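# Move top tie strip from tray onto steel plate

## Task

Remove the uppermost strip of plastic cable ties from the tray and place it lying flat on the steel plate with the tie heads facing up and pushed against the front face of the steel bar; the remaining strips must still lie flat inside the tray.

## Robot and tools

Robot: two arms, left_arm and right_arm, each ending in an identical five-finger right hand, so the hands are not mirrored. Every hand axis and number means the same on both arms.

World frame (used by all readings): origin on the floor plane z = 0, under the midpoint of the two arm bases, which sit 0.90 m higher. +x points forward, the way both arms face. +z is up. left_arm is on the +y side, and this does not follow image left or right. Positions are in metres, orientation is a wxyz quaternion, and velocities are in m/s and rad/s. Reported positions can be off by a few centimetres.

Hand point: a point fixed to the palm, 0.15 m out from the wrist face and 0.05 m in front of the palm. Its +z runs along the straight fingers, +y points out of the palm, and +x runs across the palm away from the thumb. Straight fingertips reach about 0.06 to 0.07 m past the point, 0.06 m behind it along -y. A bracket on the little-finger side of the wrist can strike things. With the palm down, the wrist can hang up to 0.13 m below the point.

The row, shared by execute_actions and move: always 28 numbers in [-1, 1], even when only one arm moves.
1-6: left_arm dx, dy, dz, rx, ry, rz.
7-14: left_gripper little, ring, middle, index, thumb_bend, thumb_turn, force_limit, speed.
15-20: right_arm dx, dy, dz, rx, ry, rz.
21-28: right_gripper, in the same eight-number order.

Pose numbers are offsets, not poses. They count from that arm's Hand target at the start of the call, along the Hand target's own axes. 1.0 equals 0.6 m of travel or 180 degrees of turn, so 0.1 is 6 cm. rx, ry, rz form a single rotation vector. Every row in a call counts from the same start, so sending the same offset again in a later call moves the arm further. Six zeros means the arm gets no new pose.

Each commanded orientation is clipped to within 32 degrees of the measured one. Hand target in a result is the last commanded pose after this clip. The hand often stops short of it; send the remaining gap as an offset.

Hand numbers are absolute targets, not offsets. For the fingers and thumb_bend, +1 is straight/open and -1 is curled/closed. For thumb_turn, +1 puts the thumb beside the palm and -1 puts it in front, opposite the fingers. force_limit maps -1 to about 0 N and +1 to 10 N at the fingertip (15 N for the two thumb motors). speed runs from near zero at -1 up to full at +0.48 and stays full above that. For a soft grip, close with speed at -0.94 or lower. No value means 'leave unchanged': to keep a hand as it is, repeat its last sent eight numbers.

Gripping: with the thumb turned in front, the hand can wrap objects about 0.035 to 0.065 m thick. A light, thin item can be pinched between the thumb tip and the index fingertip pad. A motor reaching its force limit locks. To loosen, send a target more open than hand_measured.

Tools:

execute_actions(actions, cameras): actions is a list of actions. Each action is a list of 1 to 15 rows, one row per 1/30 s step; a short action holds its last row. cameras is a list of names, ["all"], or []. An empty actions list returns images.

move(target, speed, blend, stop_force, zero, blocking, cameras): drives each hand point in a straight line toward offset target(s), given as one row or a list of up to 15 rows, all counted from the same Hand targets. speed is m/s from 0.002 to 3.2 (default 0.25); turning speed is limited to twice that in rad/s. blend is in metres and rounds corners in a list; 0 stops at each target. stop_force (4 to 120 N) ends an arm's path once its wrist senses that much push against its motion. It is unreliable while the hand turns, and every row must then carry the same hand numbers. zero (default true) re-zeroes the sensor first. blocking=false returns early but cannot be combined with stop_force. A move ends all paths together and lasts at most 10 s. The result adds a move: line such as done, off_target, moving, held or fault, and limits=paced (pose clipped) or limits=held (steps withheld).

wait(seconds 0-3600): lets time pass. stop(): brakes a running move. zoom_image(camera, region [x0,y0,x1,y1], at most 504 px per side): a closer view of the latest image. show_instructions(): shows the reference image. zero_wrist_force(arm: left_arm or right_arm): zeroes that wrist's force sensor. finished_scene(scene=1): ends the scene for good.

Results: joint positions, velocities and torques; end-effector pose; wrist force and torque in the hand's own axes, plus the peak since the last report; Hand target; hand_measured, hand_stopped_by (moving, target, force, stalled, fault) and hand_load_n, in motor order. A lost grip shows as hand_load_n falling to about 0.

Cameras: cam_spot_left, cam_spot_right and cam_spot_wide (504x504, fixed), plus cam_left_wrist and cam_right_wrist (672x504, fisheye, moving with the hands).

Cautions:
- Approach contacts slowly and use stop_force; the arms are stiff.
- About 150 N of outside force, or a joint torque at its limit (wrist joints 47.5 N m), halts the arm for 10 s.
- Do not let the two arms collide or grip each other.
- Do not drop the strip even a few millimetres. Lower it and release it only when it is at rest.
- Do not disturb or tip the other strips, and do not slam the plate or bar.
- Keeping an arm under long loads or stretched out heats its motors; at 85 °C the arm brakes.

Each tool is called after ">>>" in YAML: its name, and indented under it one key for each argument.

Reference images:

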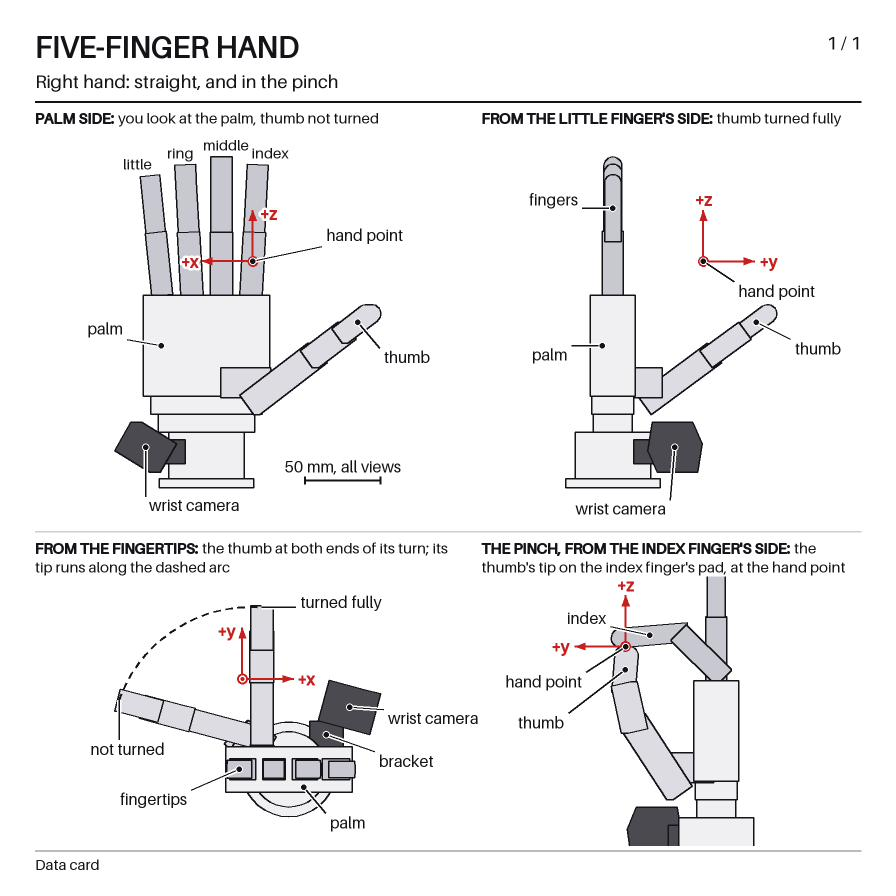

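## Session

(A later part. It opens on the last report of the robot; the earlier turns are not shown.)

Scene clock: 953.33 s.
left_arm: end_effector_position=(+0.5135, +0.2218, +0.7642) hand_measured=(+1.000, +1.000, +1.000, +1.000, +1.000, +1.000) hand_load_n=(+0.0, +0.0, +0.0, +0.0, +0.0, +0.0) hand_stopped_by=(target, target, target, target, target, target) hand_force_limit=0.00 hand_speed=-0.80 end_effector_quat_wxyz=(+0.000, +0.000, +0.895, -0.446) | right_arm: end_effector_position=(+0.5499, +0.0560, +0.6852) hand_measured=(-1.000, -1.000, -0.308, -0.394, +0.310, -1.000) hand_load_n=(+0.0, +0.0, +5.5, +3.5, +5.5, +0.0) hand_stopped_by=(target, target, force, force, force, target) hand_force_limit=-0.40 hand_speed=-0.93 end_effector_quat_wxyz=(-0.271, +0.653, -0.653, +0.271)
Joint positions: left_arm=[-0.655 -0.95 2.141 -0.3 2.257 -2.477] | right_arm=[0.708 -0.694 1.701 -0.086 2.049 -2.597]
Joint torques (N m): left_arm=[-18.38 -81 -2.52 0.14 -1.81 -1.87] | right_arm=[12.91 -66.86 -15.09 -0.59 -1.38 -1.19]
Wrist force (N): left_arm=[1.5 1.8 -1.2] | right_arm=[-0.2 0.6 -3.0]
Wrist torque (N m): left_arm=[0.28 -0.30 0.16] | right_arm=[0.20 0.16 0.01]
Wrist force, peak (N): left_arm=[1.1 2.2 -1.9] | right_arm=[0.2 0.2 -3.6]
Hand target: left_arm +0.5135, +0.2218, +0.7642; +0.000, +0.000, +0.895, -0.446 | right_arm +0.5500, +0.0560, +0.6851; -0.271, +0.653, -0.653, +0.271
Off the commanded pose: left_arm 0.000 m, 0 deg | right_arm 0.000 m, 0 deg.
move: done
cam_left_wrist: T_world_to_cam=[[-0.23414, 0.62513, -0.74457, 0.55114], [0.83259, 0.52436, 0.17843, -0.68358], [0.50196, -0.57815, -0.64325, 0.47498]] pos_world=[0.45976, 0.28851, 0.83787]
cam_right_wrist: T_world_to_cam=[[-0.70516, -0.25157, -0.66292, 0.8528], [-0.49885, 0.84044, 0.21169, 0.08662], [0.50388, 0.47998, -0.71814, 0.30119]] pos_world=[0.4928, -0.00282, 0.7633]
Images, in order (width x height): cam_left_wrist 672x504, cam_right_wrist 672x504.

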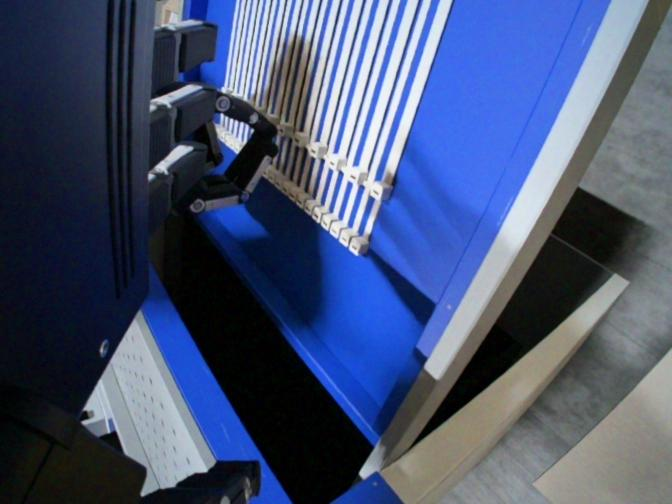

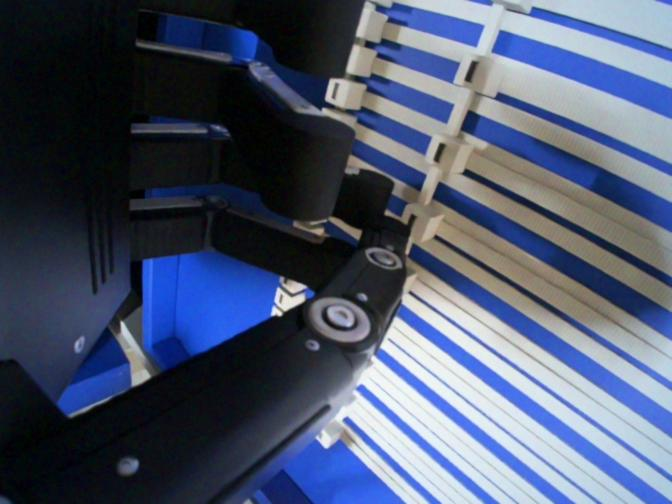

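>>> move:
  target: [0,0,0,0,0,0,1,1,1,1,1,1,0,-0.8, 0,-0.0295,-0.0295,0,0,0,-1,-1,-0.45,-0.4,0.2,-1,-0.4,-0.93]
  speed: 0.08

>>> move:
  target: [0,0,0,0,0,0,1,1,1,1,1,1,0,-0.8, 0,0.0304,-0.0021,0.05,0,0,-1,-1,-0.08,0,0.34,-1,-0.4,0]
  speed: 0.08
  cameras: ["cam_right_wrist","cam_left_wrist"]

>>> zoom_image:
  camera: "cam_left_wrist"
  region: [190, 60, 400, 270]

>>> zoom_image:
  camera: "cam_right_wrist"
  region: [280, 80, 530, 330]

Scene clock: 1030.63 s.
left_arm: end_effector_position=(+0.5135, +0.2218, +0.7642) hand_measured=(+1.000, +1.000, +1.000, +1.000, +1.000, +1.000) hand_load_n=(-0.5, +0.0, +0.0, +0.0, +0.0, -0.5) hand_stopped_by=(target, target, target, target, target, target) hand_force_limit=0.00 hand_speed=-0.80 end_effector_quat_wxyz=(+0.000, +0.000, +0.895, -0.446) | right_arm: end_effector_position=(+0.5499, +0.0559, +0.7102) hand_measured=(-1.000, -1.000, -0.308, -0.394, +0.310, -1.000) hand_load_n=(+0.0, +0.0, +5.0, +3.5, +5.5, +0.5) hand_stopped_by=(target, target, force, force, force, target) hand_force_limit=-0.40 hand_speed=-0.93 end_effector_quat_wxyz=(-0.271, +0.653, -0.653, +0.271) end_effector_velocity=(+0.000, +0.000, -0.004) end_effector_angular_velocity=(+0.001, +0.000, -0.001)
Joint positions: left_arm=[-0.655 -0.95 2.141 -0.3 2.257 -2.477] | right_arm=[0.708 -0.728 1.707 -0.057 2.049 -2.597]
Joint velocities: left_arm=[within noise] | right_arm=[0 0.005 0 -0.005 0 0.001]
Joint torques (N m): left_arm=[-16.9 -79.77 -2.63 -0.11 -1.77 -1.75] | right_arm=[14.86 -64.46 -20.31 -2.11 -1.48 -1.41]
Wrist force (N): left_arm=[0.9 1.9 -1.2] | right_arm=[-0.1 0.2 -3.4]
Wrist torque (N m): left_arm=[0.29 -0.22 0.13] | right_arm=[0.16 0.15 0.01]
Wrist force, peak (N): left_arm=[1.8 2.1 -1.7] | right_arm=[-0.2 -0.9 -3.9]
Hand target: left_arm +0.5135, +0.2218, +0.7642; +0.000, +0.000, +0.895, -0.446 | right_arm +0.5500, +0.0560, +0.7101; -0.271, +0.653, -0.653, +0.271
Off the commanded pose: left_arm 0.000 m, 0 deg | right_arm 0.000 m, 0 deg.
move: done

Scene clock: 1032.03 s.
left_arm: end_effector_position=(+0.5135, +0.2218, +0.7642) hand_measured=(+1.000, +1.000, +1.000, +1.000, +1.000, +1.000) hand_load_n=(+0.0, +0.0, +0.0, +0.0, +0.0, +0.0) hand_stopped_by=(target, target, target, target, target, target) hand_force_limit=0.00 hand_speed=-0.80 end_effector_quat_wxyz=(+0.000, +0.000, +0.895, -0.446) | right_arm: end_effector_position=(+0.5360, +0.0560, +0.6980) hand_measured=(-1.000, -1.000, -0.080, +0.000, +0.340, -1.000) hand_load_n=(+0.0, +0.0, +0.0, +0.0, +0.5, +0.0) hand_stopped_by=(target, target, target, target, target, target) hand_force_limit=-0.40 hand_speed=0.00 end_effector_quat_wxyz=(-0.321, +0.630, -0.630, +0.321)
Joint positions: left_arm=[-0.655 -0.95 2.141 -0.3 2.257 -2.477] | right_arm=[0.757 -0.725 1.785 -0.275 2.16 -2.635]
Joint torques (N m): left_arm=[-17.01 -81.19 -3.13 0.04 -1.96 -1.45] | right_arm=[-17.99 -79.93 -29.02 3.94 -1.45 2.76]
Wrist force (N): left_arm=[0.9 1.6 -1.2] | right_arm=[0.1 -0.3 -3.6]
Wrist torque (N m): left_arm=[0.25 -0.21 0.13] | right_arm=[0.07 0.15 0.15]
Wrist force, peak (N): left_arm=[1.1 2.6 -1.4] | right_arm=[0.1 0.5 -3.8]
Hand target: left_arm +0.5135, +0.2218, +0.7642; +0.000, +0.000, +0.895, -0.446 | right_arm +0.5362, +0.0560, +0.6981; -0.321, +0.630, -0.630, +0.321
Off the commanded pose: left_arm 0.000 m, 0 deg | right_arm 0.000 m, 0 deg.
move: done
cam_left_wrist: T_world_to_cam=[[-0.23414, 0.62513, -0.74457, 0.55114], [0.83259, 0.52436, 0.17843, -0.68358], [0.50196, -0.57815, -0.64325, 0.47498]] pos_world=[0.45976, 0.28851, 0.83787]
cam_right_wrist: T_world_to_cam=[[-0.59279, -0.25182, -0.76497, 0.86242], [-0.52597, 0.84036, 0.13095, 0.14785], [0.60988, 0.47998, -0.63061, 0.19948]] pos_world=[0.46734, -0.00282, 0.76616]
Images, in order (width x height): cam_left_wrist 672x504, cam_right_wrist 672x504.

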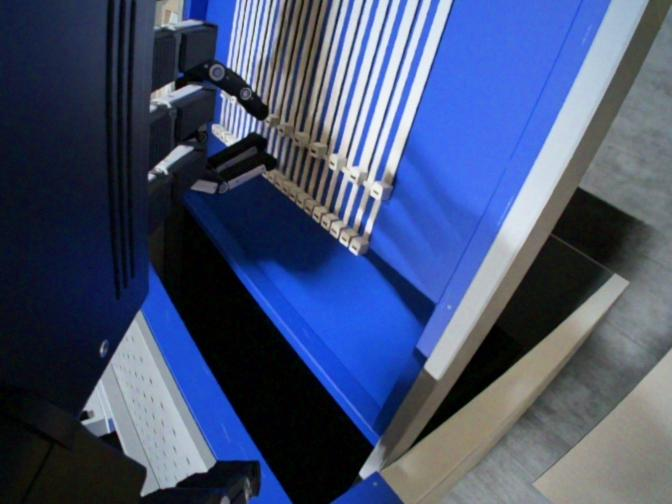

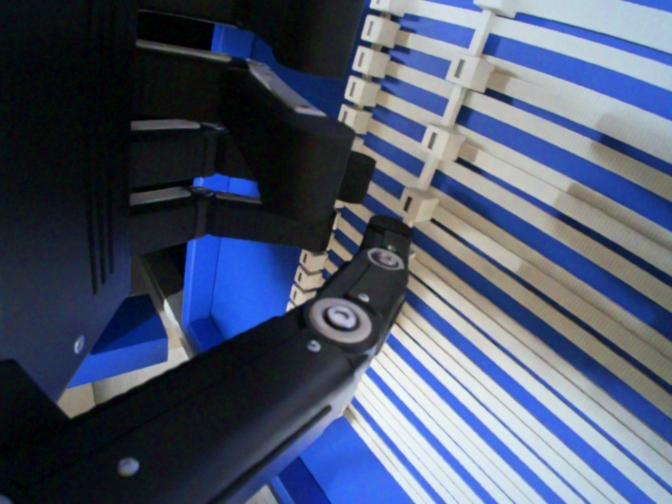

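Scaled by 2.400 from the camera's image (finer frame: 960x720).

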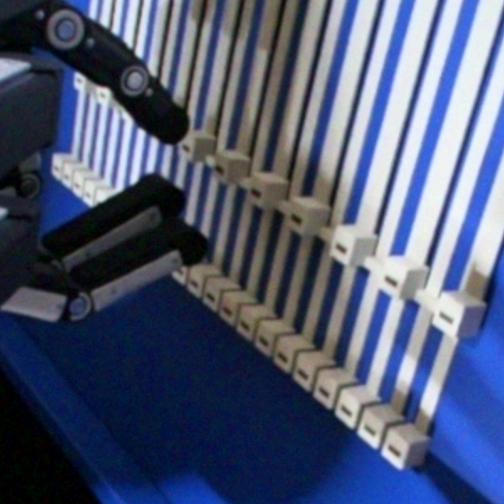

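Scaled by 2.016 from the camera's image (finer frame: 960x720).

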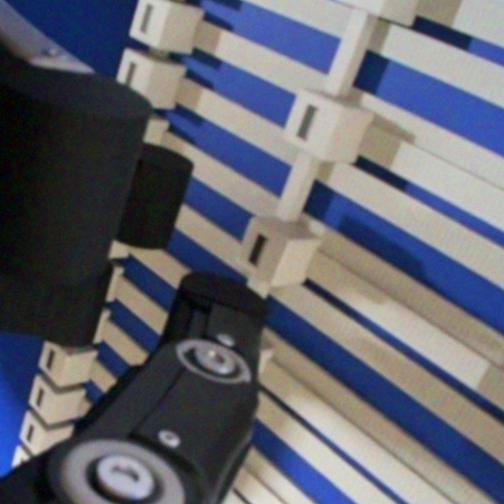

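>>> move:
  target: [0,0,0,0,0,0,1,1,1,1,1,1,0,-0.8, 0.0025,0.0364,0.0265,0,0,0,-1,-1,-0.08,0,0.34,-1,-0.4,0]
  speed: 0.008
  stop_force: 4
  cameras: ["cam_right_wrist","cam_left_wrist"]

>>> zoom_image:
  camera: "cam_left_wrist"
  region: [190, 60, 330, 200]

>>> zoom_image:
  camera: "cam_right_wrist"
  region: [280, 80, 530, 330]

Scene clock: 1046.63 s.
left_arm: end_effector_position=(+0.5135, +0.2218, +0.7642) hand_measured=(+1.000, +1.000, +1.000, +1.000, +1.000, +1.000) hand_load_n=(+0.0, -0.5, +0.0, +0.0, -0.5, +0.0) hand_stopped_by=(target, target, target, target, target, target) hand_force_limit=0.00 hand_speed=-0.80 end_effector_quat_wxyz=(+0.000, +0.000, +0.895, -0.446) | right_arm: end_effector_position=(+0.5362, +0.0548, +0.6771) hand_measured=(-1.000, -1.000, -0.080, +0.000, +0.340, -1.000) hand_load_n=(+0.0, +0.0, +0.0, +0.0, +0.0, +0.0) hand_stopped_by=(target, target, target, target, target, target) hand_force_limit=-0.40 hand_speed=0.00 end_effector_quat_wxyz=(-0.321, +0.630, -0.630, +0.321)
Joint positions: left_arm=[-0.655 -0.95 2.141 -0.3 2.257 -2.477] | right_arm=[0.755 -0.695 1.781 -0.301 2.159 -2.636]
Joint torques (N m): left_arm=[-16.83 -79.67 -3.11 -0.03 -1.57 -1.79] | right_arm=[-1.26 -97.86 -7.82 5.51 -0.56 -0.72]
Wrist force (N): left_arm=[0.9 1.7 -1.2] | right_arm=[0.4 -3.5 -4.7]
Wrist torque (N m): left_arm=[0.27 -0.22 0.14] | right_arm=[0.15 0.18 0.10]
Wrist force, peak (N): left_arm=[1.3 2.2 -2.1] | right_arm=[1.1 -7.3 -6.1]
Hand target: left_arm +0.5135, +0.2218, +0.7642; +0.000, +0.000, +0.895, -0.446 | right_arm +0.5362, +0.0548, +0.6771; -0.321, +0.630, -0.630, +0.321 (not the last commanded pose)
Off the commanded pose: left_arm 0.000 m, 0 deg | right_arm 0.006 m, 0 deg.
move: contact (right_arm)
cam_left_wrist: T_world_to_cam=[[-0.23414, 0.62513, -0.74457, 0.55114], [0.83259, 0.52436, 0.17843, -0.68358], [0.50196, -0.57815, -0.64325, 0.47498]] pos_world=[0.45976, 0.28851, 0.83787]
cam_right_wrist: T_world_to_cam=[[-0.59275, -0.2515, -0.76511, 0.84635], [-0.52579, 0.84046, 0.13107, 0.15144], [0.61008, 0.47997, -0.63042, 0.18647]] pos_world=[0.46754, -0.00392, 0.74526]
Images, in order (width x height): cam_left_wrist 672x504, cam_right_wrist 672x504.

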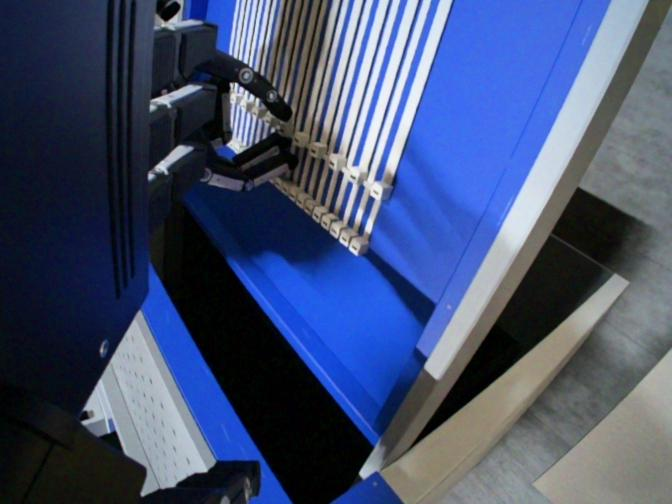

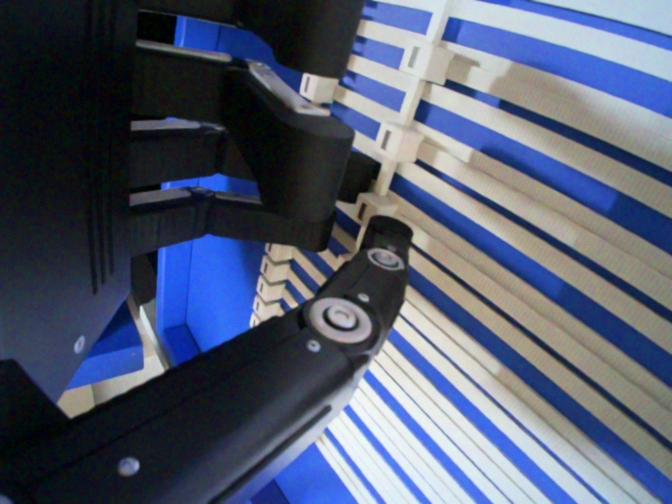

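Scaled by 3.600 from the camera's image (finer frame: 960x720).

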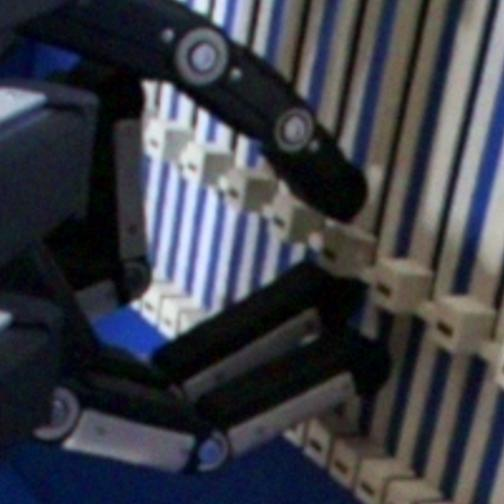

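Scaled by 2.016 from the camera's image (finer frame: 960x720).

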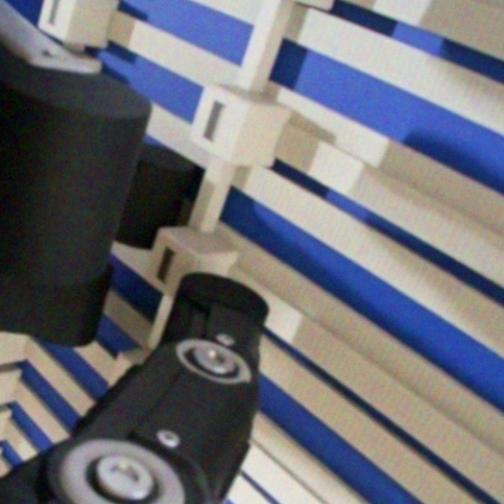

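>>> move:
  target: [0,0,0,0,0,0,1,1,1,1,1,1,0,-0.8, 0,-0.0040,0.0042,0,0,0,-1,-1,-0.08,0,0.34,-1,-0.4,0]
  speed: 0.01

>>> move:
  target: [0,0,0,0,0,0,1,1,1,1,1,1,0,-0.8, 0,0,0,0,0,0,-1,-1,-0.25,-0.2,0.34,-1,-0.5,-0.95]
  speed: 0.01
  cameras: ["cam_right_wrist","cam_left_wrist"]

>>> zoom_image:
  camera: "cam_left_wrist"
  region: [190, 60, 330, 200]

>>> zoom_image:
  camera: "cam_right_wrist"
  region: [280, 80, 530, 330]

Scene clock: 1058.70 s.
left_arm: end_effector_position=(+0.5135, +0.2218, +0.7642) hand_measured=(+1.000, +1.000, +1.000, +1.000, +1.000, +1.000) hand_load_n=(+0.0, +0.0, +0.0, +0.0, +0.0, +0.0) hand_stopped_by=(target, target, target, target, target, target) hand_force_limit=0.00 hand_speed=-0.80 end_effector_quat_wxyz=(+0.000, +0.000, +0.895, -0.446) | right_arm: end_effector_position=(+0.5397, +0.0549, +0.6777) hand_measured=(-1.000, -1.000, -0.080, +0.000, +0.340, -1.000) hand_load_n=(+0.0, +0.0, +0.0, +0.0, +0.0, +0.5) hand_stopped_by=(target, target, target, target, target, target) hand_force_limit=-0.40 hand_speed=0.00 end_effector_quat_wxyz=(-0.321, +0.630, -0.630, +0.321)
Joint positions: left_arm=[-0.655 -0.95 2.141 -0.3 2.257 -2.477] | right_arm=[0.752 -0.695 1.777 -0.3 2.156 -2.639]
Joint torques (N m): left_arm=[-16.86 -81.45 -3.37 0.35 -1.96 -1.66] | right_arm=[-6.8 -61.09 -22.55 4.75 -0.88 -1.35]
Wrist force (N): left_arm=[1.4 2.1 -1.3] | right_arm=[0.0 0.1 -3.5]
Wrist torque (N m): left_arm=[0.33 -0.29 0.17] | right_arm=[0.13 0.16 0.17]
Wrist force, peak (N): left_arm=[1.3 2.6 -1.5] | right_arm=[0.2 -3.6 -5.1]
Hand target: left_arm +0.5135, +0.2218, +0.7642; +0.000, +0.000, +0.895, -0.446 | right_arm +0.5397, +0.0548, +0.6776; -0.321, +0.630, -0.630, +0.321
Off the commanded pose: left_arm 0.000 m, 0 deg | right_arm 0.000 m, 0 deg.
move: done

Scene clock: 1060.37 s.
left_arm: end_effector_position=(+0.5135, +0.2218, +0.7642) hand_measured=(+1.000, +1.000, +1.000, +1.000, +1.000, +1.000) hand_load_n=(+0.0, +0.0, +0.0, +0.0, +0.0, -0.5) hand_stopped_by=(target, target, target, target, target, target) hand_force_limit=0.00 hand_speed=-0.80 end_effector_quat_wxyz=(+0.000, +0.000, +0.895, -0.446) | right_arm: end_effector_position=(+0.5397, +0.0548, +0.6776) hand_measured=(-1.000, -1.000, -0.192, -0.200, +0.340, -1.000) hand_load_n=(+0.0, +0.0, +3.0, +0.0, +0.0, +0.0) hand_stopped_by=(target, target, force, target, target, target) hand_force_limit=-0.50 hand_speed=-0.95 end_effector_quat_wxyz=(-0.321, +0.630, -0.630, +0.321)
Joint positions: left_arm=[-0.655 -0.95 2.141 -0.3 2.257 -2.477] | right_arm=[0.752 -0.695 1.778 -0.3 2.156 -2.639]
Joint torques (N m): left_arm=[-16.55 -81.61 -3.32 0.31 -1.67 -1.52] | right_arm=[14.92 -61.53 -7.89 -1.31 3.05 1.64]
Wrist force (N): left_arm=[1.2 2.4 -1.1] | right_arm=[0.0 -1.8 -1.4]
Wrist torque (N m): left_arm=[0.36 -0.26 0.16] | right_arm=[0.18 0.15 0.13]
Wrist force, peak (N): left_arm=[1.5 2.2 -1.6] | right_arm=[-0.1 -0.2 -3.8]
Hand target: left_arm +0.5135, +0.2218, +0.7642; +0.000, +0.000, +0.895, -0.446 | right_arm +0.5397, +0.0548, +0.6776; -0.321, +0.630, -0.630, +0.321
Off the commanded pose: left_arm 0.000 m, 0 deg | right_arm 0.000 m, 0 deg.
move: done
cam_left_wrist: T_world_to_cam=[[-0.23414, 0.62513, -0.74457, 0.55114], [0.83259, 0.52436, 0.17843, -0.68358], [0.50196, -0.57815, -0.64325, 0.47498]] pos_world=[0.45976, 0.28851, 0.83787]
cam_right_wrist: T_world_to_cam=[[-0.59275, -0.2515, -0.76511, 0.84881], [-0.52579, 0.84046, 0.13107, 0.15321], [0.61008, 0.47997, -0.63042, 0.18465]] pos_world=[0.47104, -0.00392, 0.74576]
Images, in order (width x height): cam_left_wrist 672x504, cam_right_wrist 672x504.

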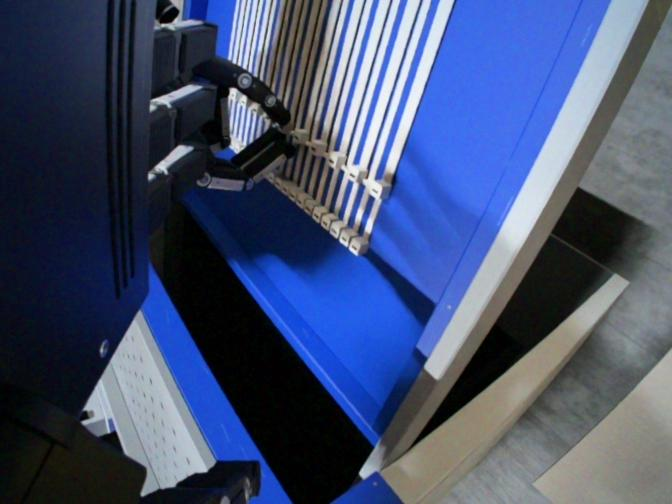

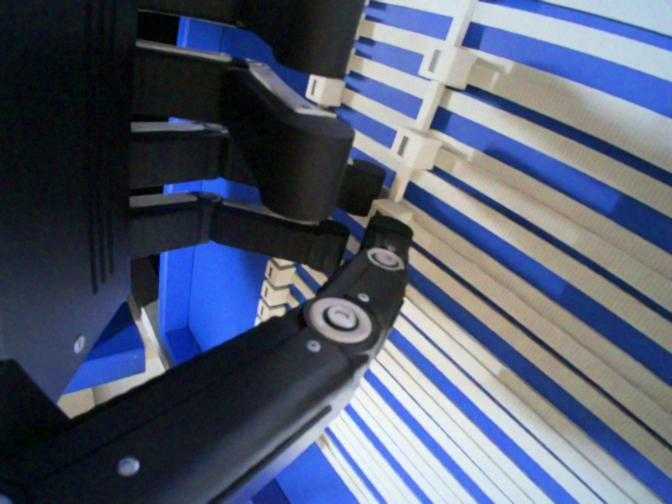

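Scaled by 3.600 from the camera's image (finer frame: 960x720).

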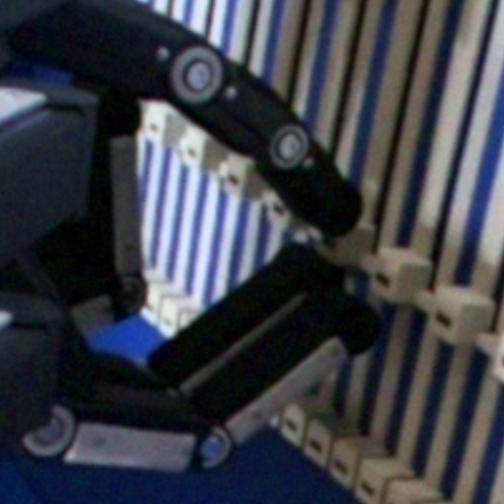

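Scaled by 2.016 from the camera's image (finer frame: 960x720).

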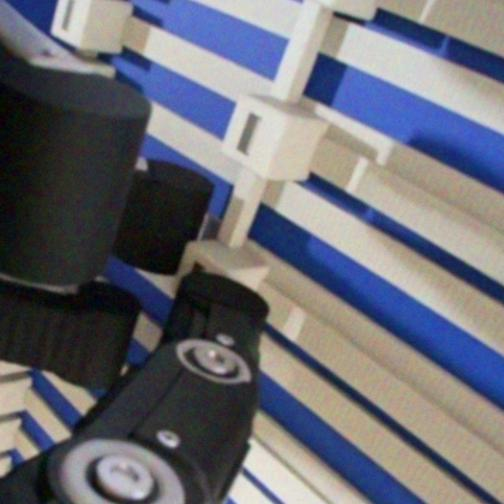

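>>> move:
  target:
    - [0,0,0,0,0,0,1,1,1,1,1,1,0,-0.8, 0,0,0,0,0,0,-1,-1,-0.06,0.0,0.34,-1,-0.5,-0.5]
    - [0,0,0,0,0,0,1,1,1,1,1,1,0,-0.8, 0,-0.021,-0.0165,0,0,0,-1,-1,-0.06,0.0,0.34,-1,-0.5,-0.5]
  speed: 0.05

>>> move:
  target: [0,0,0,0,0,0,1,1,1,1,1,1,0,-0.8, 0,0.0034,-0.0047,0.0333,0,0,-1,-1,-0.14,-0.04,0.34,-1,-0.5,-0.5]
  speed: 0.05
  cameras: ["cam_right_wrist","cam_left_wrist"]

>>> zoom_image:
  camera: "cam_left_wrist"
  region: [190, 60, 330, 200]

>>> zoom_image:
  camera: "cam_right_wrist"
  region: [280, 80, 530, 330]

Scene clock: 1103.20 s.
left_arm: end_effector_position=(+0.5135, +0.2218, +0.7642) hand_measured=(+1.000, +1.000, +1.000, +1.000, +1.000, +1.000) hand_load_n=(+0.0, +0.0, +0.0, +0.0, +0.0, +0.0) hand_stopped_by=(target, target, target, target, target, target) hand_force_limit=0.00 hand_speed=-0.80 end_effector_quat_wxyz=(+0.000, +0.000, +0.895, -0.446) | right_arm: end_effector_position=(+0.5390, +0.0548, +0.6938) hand_measured=(-1.000, -1.000, -0.060, +0.000, +0.340, -1.000) hand_load_n=(+0.0, +0.0, +0.0, +0.0, +0.0, +0.0) hand_stopped_by=(target, target, target, target, target, target) hand_force_limit=-0.50 hand_speed=-0.50 end_effector_quat_wxyz=(-0.321, +0.630, -0.630, +0.321)
Joint positions: left_arm=[-0.655 -0.95 2.141 -0.3 2.257 -2.477] | right_arm=[0.752 -0.719 1.783 -0.281 2.157 -2.638]
Joint torques (N m): left_arm=[-16 -82.34 -2.45 0.47 -1.72 -1.64] | right_arm=[16.06 -61.52 -19.09 -2.47 3.11 2.48]
Wrist force (N): left_arm=[1.2 1.9 -1.8] | right_arm=[-0.2 -0.2 -3.8]
Wrist torque (N m): left_arm=[0.33 -0.25 0.15] | right_arm=[0.10 0.20 0.10]
Wrist force, peak (N): left_arm=[1.4 2.6 -1.2] | right_arm=[0.2 -0.1 -4.2]
Hand target: left_arm +0.5135, +0.2218, +0.7642; +0.000, +0.000, +0.895, -0.446 | right_arm +0.5391, +0.0548, +0.6936; -0.321, +0.630, -0.630, +0.321
Off the commanded pose: left_arm 0.000 m, 0 deg | right_arm 0.000 m, 0 deg.
move: done

Scene clock: 1104.57 s.
left_arm: end_effector_position=(+0.5135, +0.2218, +0.7642) hand_measured=(+1.000, +1.000, +1.000, +1.000, +1.000, +1.000) hand_load_n=(+0.0, +0.0, +0.0, +0.0, +0.0, -0.5) hand_stopped_by=(target, target, target, target, target, target) hand_force_limit=0.00 hand_speed=-0.80 end_effector_quat_wxyz=(+0.000, +0.000, +0.895, -0.446) | right_arm: end_effector_position=(+0.5354, +0.0548, +0.6936) hand_measured=(-1.000, -1.000, -0.140, -0.040, +0.340, -1.000) hand_load_n=(+0.0, +0.0, +0.0, +0.0, +0.0, +0.0) hand_stopped_by=(target, target, target, target, target, target) hand_force_limit=-0.50 hand_speed=-0.50 end_effector_quat_wxyz=(-0.354, +0.612, -0.612, +0.354)
Joint positions: left_arm=[-0.655 -0.95 2.141 -0.3 2.257 -2.477] | right_arm=[0.778 -0.718 1.826 -0.427 2.224 -2.684]
Joint torques (N m): left_arm=[-14.66 -80.8 -3.48 0.07 -1.68 -1.58] | right_arm=[-14.09 -60.36 -27.15 4.56 -1.87 2.93]
Wrist force (N): left_arm=[1.1 1.3 -0.8] | right_arm=[-0.1 -0.2 -3.9]
Wrist torque (N m): left_arm=[0.18 -0.25 0.13] | right_arm=[0.11 0.17 0.13]
Wrist force, peak (N): left_arm=[1.3 2.4 -1.4] | right_arm=[0.1 -0.3 -4.1]
Hand target: left_arm +0.5135, +0.2218, +0.7642; +0.000, +0.000, +0.895, -0.446 | right_arm +0.5356, +0.0548, +0.6936; -0.354, +0.612, -0.612, +0.354
Off the commanded pose: left_arm 0.000 m, 0 deg | right_arm 0.000 m, 0 deg.
move: done
cam_left_wrist: T_world_to_cam=[[-0.23414, 0.62513, -0.74457, 0.55114], [0.83259, 0.52436, 0.17843, -0.68358], [0.50196, -0.57815, -0.64325, 0.47498]] pos_world=[0.45976, 0.28851, 0.83787]
cam_right_wrist: T_world_to_cam=[[-0.50958, -0.25174, -0.82277, 0.85398], [-0.53682, 0.84033, 0.07536, 0.1934], [0.67243, 0.48008, -0.56336, 0.11745]] pos_world=[0.46001, -0.00392, 0.75423]
Images, in order (width x height): cam_left_wrist 672x504, cam_right_wrist 672x504.

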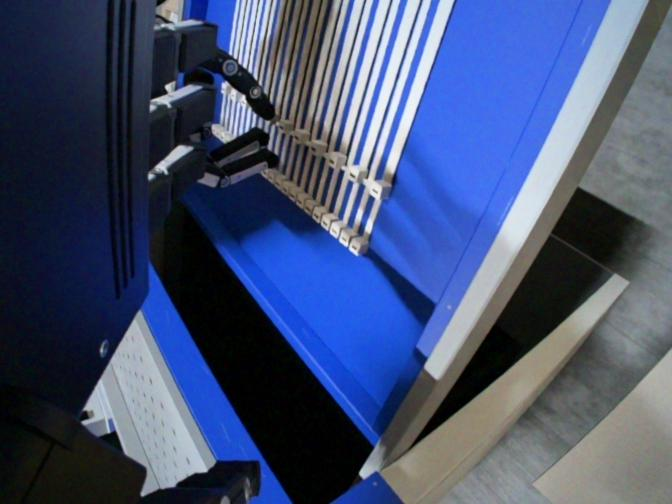

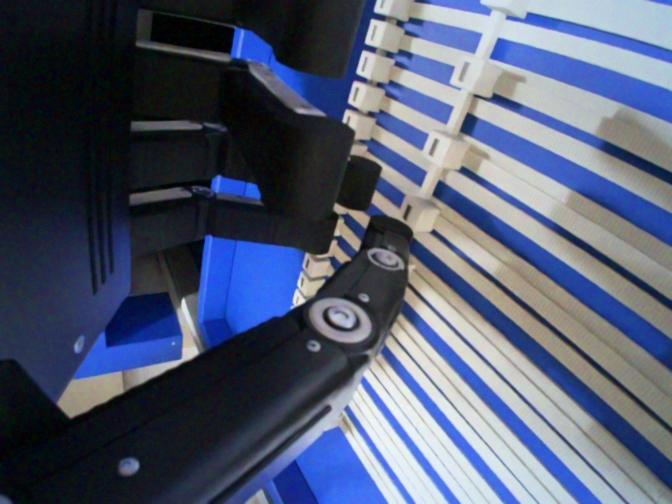

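Scaled by 3.600 from the camera's image (finer frame: 960x720).

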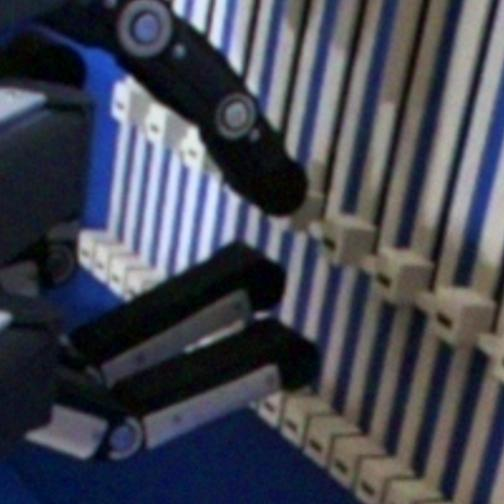

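Scaled by 2.016 from the camera's image (finer frame: 960x720).

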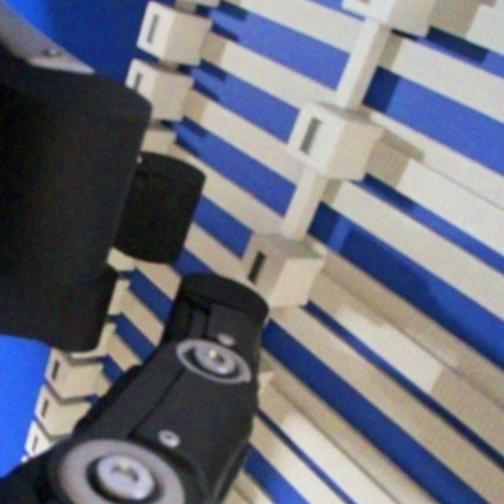

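>>> move:
  target: [0,0,0,0,0,0,1,1,1,1,1,1,0,-0.8, 0,0.0325,0.0203,0,0,0,-1,-1,-0.14,-0.04,0.34,-1,-0.5,-0.5]
  speed: 0.008
  stop_force: 4
  cameras: ["cam_right_wrist","cam_left_wrist"]

>>> zoom_image:
  camera: "cam_left_wrist"
  region: [190, 60, 330, 200]

>>> zoom_image:
  camera: "cam_right_wrist"
  region: [280, 80, 530, 330]

Scene clock: 1118.03 s.
left_arm: end_effector_position=(+0.5135, +0.2218, +0.7642) hand_measured=(+1.000, +1.000, +1.000, +1.000, +1.000, +1.000) hand_load_n=(+0.0, +0.0, +0.0, +0.0, +0.0, -0.5) hand_stopped_by=(target, target, target, target, target, target) hand_force_limit=0.00 hand_speed=-0.80 end_effector_quat_wxyz=(+0.000, +0.000, +0.895, -0.446) | right_arm: end_effector_position=(+0.5363, +0.0548, +0.6748) hand_measured=(-1.000, -1.000, -0.140, -0.040, +0.340, -1.000) hand_load_n=(+0.0, +0.0, +0.0, +0.0, +0.0, +0.0) hand_stopped_by=(target, target, target, target, target, target) hand_force_limit=-0.50 hand_speed=-0.50 end_effector_quat_wxyz=(-0.354, +0.612, -0.612, +0.354)
Joint positions: left_arm=[-0.655 -0.95 2.141 -0.3 2.257 -2.477] | right_arm=[0.777 -0.69 1.819 -0.449 2.224 -2.684]
Joint torques (N m): left_arm=[-15.65 -80.27 -3.53 0.21 -1.79 -1.86] | right_arm=[-4.44 -96.87 -5.49 5.36 -1.01 -1.7]
Wrist force (N): left_arm=[1.0 1.9 -1.5] | right_arm=[-0.5 -3.4 -5.0]
Wrist torque (N m): left_arm=[0.31 -0.22 0.14] | right_arm=[0.16 0.18 0.10]
Wrist force, peak (N): left_arm=[1.5 2.5 -1.6] | right_arm=[1.7 -8.8 -6.4]
Hand target: left_arm +0.5135, +0.2218, +0.7642; +0.000, +0.000, +0.895, -0.446 | right_arm +0.5362, +0.0548, +0.6748; -0.354, +0.612, -0.612, +0.354 (not the last commanded pose)
Off the commanded pose: left_arm 0.000 m, 0 deg | right_arm 0.004 m, 0 deg.
move: contact (right_arm)
cam_left_wrist: T_world_to_cam=[[-0.23414, 0.62513, -0.74457, 0.55114], [0.83259, 0.52436, 0.17843, -0.68358], [0.50196, -0.57815, -0.64325, 0.47498]] pos_world=[0.45976, 0.28851, 0.83787]
cam_right_wrist: T_world_to_cam=[[-0.50953, -0.25145, -0.82289, 0.83904], [-0.53659, 0.84047, 0.07543, 0.19514], [0.67264, 0.47999, -0.56317, 0.10602]] pos_world=[0.46091, -0.00392, 0.73543]
Images, in order (width x height): cam_left_wrist 672x504, cam_right_wrist 672x504.

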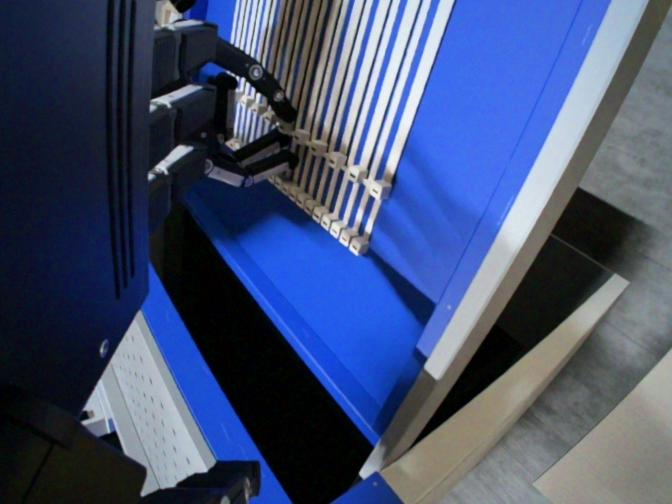

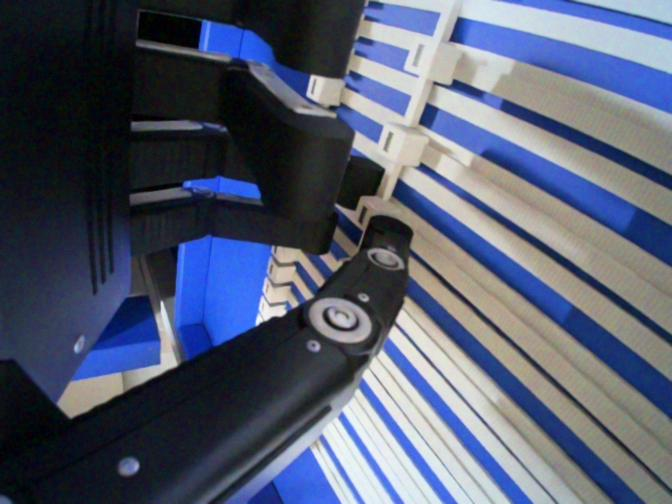

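Scaled by 3.600 from the camera's image (finer frame: 960x720).

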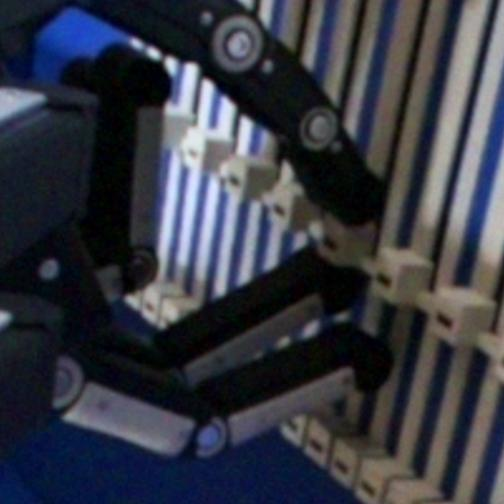

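Scaled by 2.016 from the camera's image (finer frame: 960x720).

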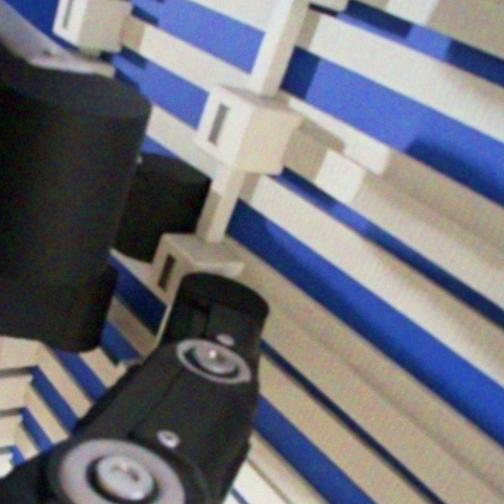

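>>> move:
  target: [0,0,0,0,0,0,1,1,1,1,1,1,0,-0.8, 0,0,0,0,0,0,-1,-1,-0.3,-0.25,0.34,-1,-0.5,-0.95]
  speed: 0.01
  cameras: ["cam_right_wrist","cam_left_wrist"]

>>> zoom_image:
  camera: "cam_left_wrist"
  region: [190, 60, 330, 200]

>>> zoom_image:
  camera: "cam_right_wrist"
  region: [280, 80, 530, 330]

Scene clock: 1128.43 s.
left_arm: end_effector_position=(+0.5135, +0.2218, +0.7642) hand_measured=(+1.000, +1.000, +1.000, +1.000, +1.000, +1.000) hand_load_n=(+0.0, +0.0, +0.0, +0.0, +0.0, +0.0) hand_stopped_by=(target, target, target, target, target, target) hand_force_limit=0.00 hand_speed=-0.80 end_effector_quat_wxyz=(+0.000, +0.000, +0.895, -0.446) | right_arm: end_effector_position=(+0.5362, +0.0548, +0.6748) hand_measured=(-1.000, -1.000, -0.158, -0.194, +0.340, -1.000) hand_load_n=(+0.0, +0.0, +2.0, +2.5, +0.0, +0.0) hand_stopped_by=(target, target, force, force, target, target) hand_force_limit=-0.50 hand_speed=-0.95 end_effector_quat_wxyz=(-0.354, +0.612, -0.612, +0.354)
Joint positions: left_arm=[-0.655 -0.95 2.141 -0.3 2.257 -2.477] | right_arm=[0.777 -0.69 1.819 -0.449 2.224 -2.684]
Joint torques (N m): left_arm=[-15.85 -80.75 -3.27 0.31 -1.67 -1.47] | right_arm=[15.85 -96.9 -12.01 3.29 1.63 1.05]
Wrist force (N): left_arm=[1.3 2.0 -0.9] | right_arm=[0.2 -2.5 -0.4]
Wrist torque (N m): left_arm=[0.29 -0.28 0.16] | right_arm=[0.14 0.11 0.15]
Wrist force, peak (N): left_arm=[1.2 2.3 -2.0] | right_arm=[-0.5 -3.9 -5.3]
Hand target: left_arm +0.5135, +0.2218, +0.7642; +0.000, +0.000, +0.895, -0.446 | right_arm +0.5362, +0.0548, +0.6748; -0.354, +0.612, -0.612, +0.354
Off the commanded pose: left_arm 0.000 m, 0 deg | right_arm 0.000 m, 0 deg.
move: done
cam_left_wrist: T_world_to_cam=[[-0.23414, 0.62513, -0.74457, 0.55114], [0.83259, 0.52436, 0.17843, -0.68358], [0.50196, -0.57815, -0.64325, 0.47498]] pos_world=[0.45976, 0.28851, 0.83787]
cam_right_wrist: T_world_to_cam=[[-0.50961, -0.2515, -0.82283, 0.83898], [-0.53667, 0.8404, 0.0755, 0.19507], [0.67252, 0.48007, -0.56325, 0.1062]] pos_world=[0.46081, -0.00392, 0.73543]
Images, in order (width x height): cam_left_wrist 672x504, cam_right_wrist 672x504.

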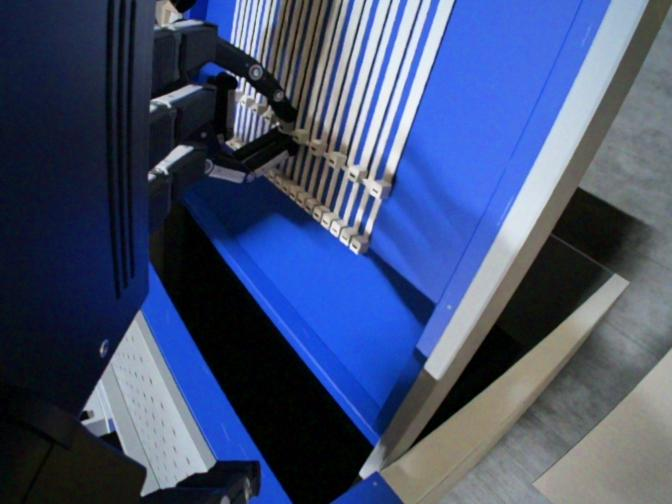

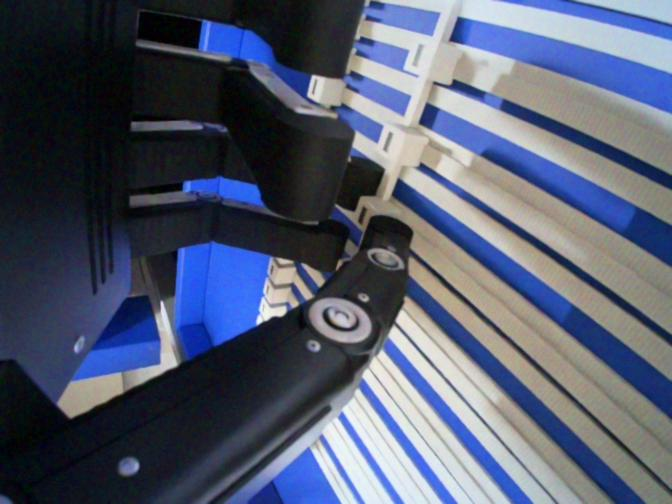

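Scaled by 3.600 from the camera's image (finer frame: 960x720).

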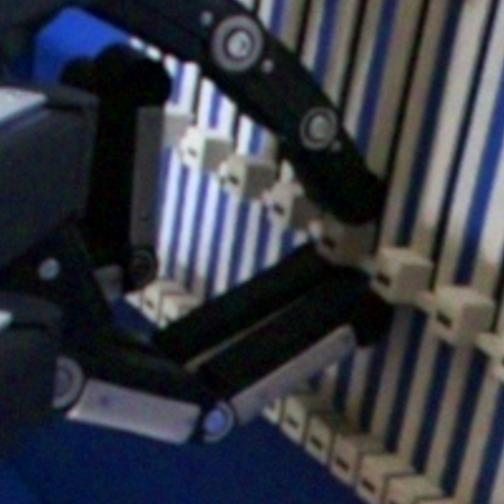

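Scaled by 2.016 from the camera's image (finer frame: 960x720).

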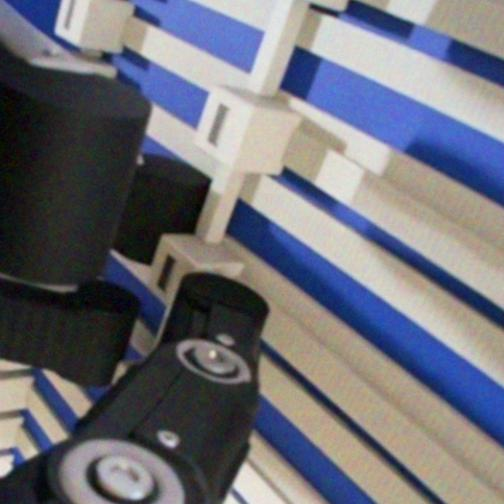

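>>> move:
  target: [0,0,0,0,0,0,1,1,1,1,1,1,0,-0.8, 0,0,0,0,0,0,-1,-1,-0.3,-0.25,0.15,-1,-0.3,-0.95]
  speed: 0.01
  cameras: ["cam_right_wrist","cam_left_wrist"]

>>> zoom_image:
  camera: "cam_left_wrist"
  region: [190, 60, 330, 200]

>>> zoom_image:
  camera: "cam_right_wrist"
  region: [280, 80, 530, 330]

Scene clock: 1139.53 s.
left_arm: end_effector_position=(+0.5135, +0.2218, +0.7642) hand_measured=(+1.000, +1.000, +1.000, +1.000, +1.000, +1.000) hand_load_n=(+0.0, +0.0, +0.0, +0.0, -0.5, -0.5) hand_stopped_by=(target, target, target, target, target, target) hand_force_limit=0.00 hand_speed=-0.80 end_effector_quat_wxyz=(+0.000, +0.000, +0.895, -0.446) | right_arm: end_effector_position=(+0.5362, +0.0548, +0.6748) hand_measured=(-1.000, -1.000, -0.158, -0.194, +0.150, -1.000) hand_load_n=(+0.0, +0.0, +2.0, +2.0, +0.0, +0.0) hand_stopped_by=(target, target, force, force, target, target) hand_force_limit=-0.30 hand_speed=-0.95 end_effector_quat_wxyz=(-0.354, +0.612, -0.612, +0.354)
Joint positions: left_arm=[-0.655 -0.95 2.141 -0.3 2.257 -2.477] | right_arm=[0.777 -0.69 1.819 -0.449 2.224 -2.684]
Joint torques (N m): left_arm=[-16.08 -78.54 -3.34 0.49 -1.62 -1.53] | right_arm=[14.34 -96.39 -23.92 -1.36 1.87 0.98]
Wrist force (N): left_arm=[1.1 2.4 -1.6] | right_arm=[0.3 -2.8 -0.4]
Wrist torque (N m): left_arm=[0.39 -0.23 0.16] | right_arm=[0.12 0.08 0.17]
Wrist force, peak (N): left_arm=[1.1 2.3 -1.9] | right_arm=[-0.1 -2.1 -3.9]
Hand target: left_arm +0.5135, +0.2218, +0.7642; +0.000, +0.000, +0.895, -0.446 | right_arm +0.5362, +0.0548, +0.6748; -0.354, +0.612, -0.612, +0.354
Off the commanded pose: left_arm 0.000 m, 0 deg | right_arm 0.000 m, 0 deg.
move: done
cam_left_wrist: T_world_to_cam=[[-0.23414, 0.62513, -0.74457, 0.55114], [0.83259, 0.52436, 0.17843, -0.68358], [0.50196, -0.57815, -0.64325, 0.47498]] pos_world=[0.45976, 0.28851, 0.83787]
cam_right_wrist: T_world_to_cam=[[-0.50952, -0.25144, -0.8229, 0.83899], [-0.53664, 0.84043, 0.07548, 0.19507], [0.67261, 0.48006, -0.56315, 0.10608]] pos_world=[0.46081, -0.00392, 0.73543]
Images, in order (width x height): cam_left_wrist 672x504, cam_right_wrist 672x504.

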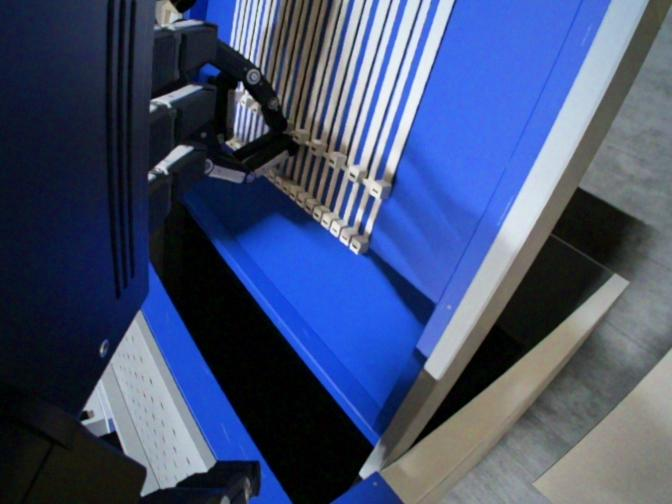

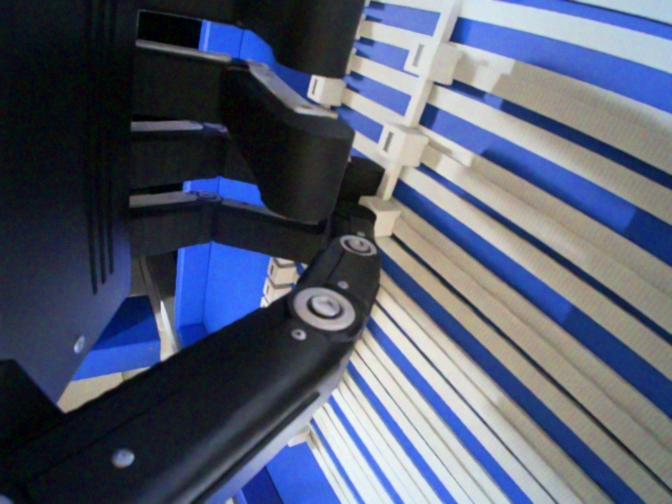

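Scaled by 3.600 from the camera's image (finer frame: 960x720).

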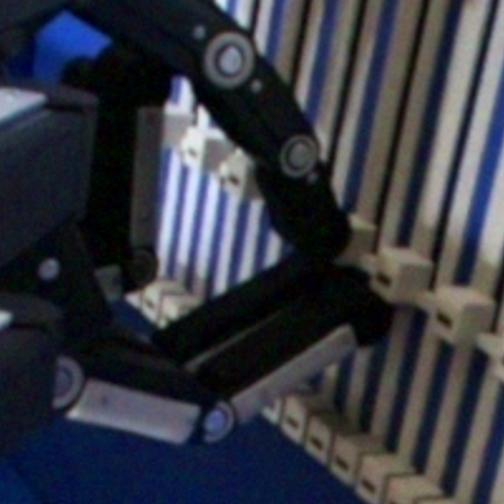

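Scaled by 2.016 from the camera's image (finer frame: 960x720).

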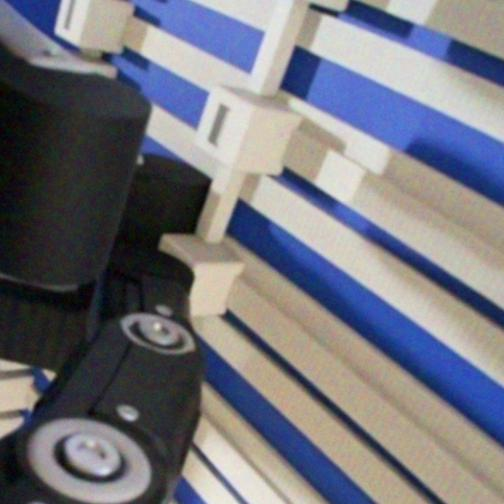

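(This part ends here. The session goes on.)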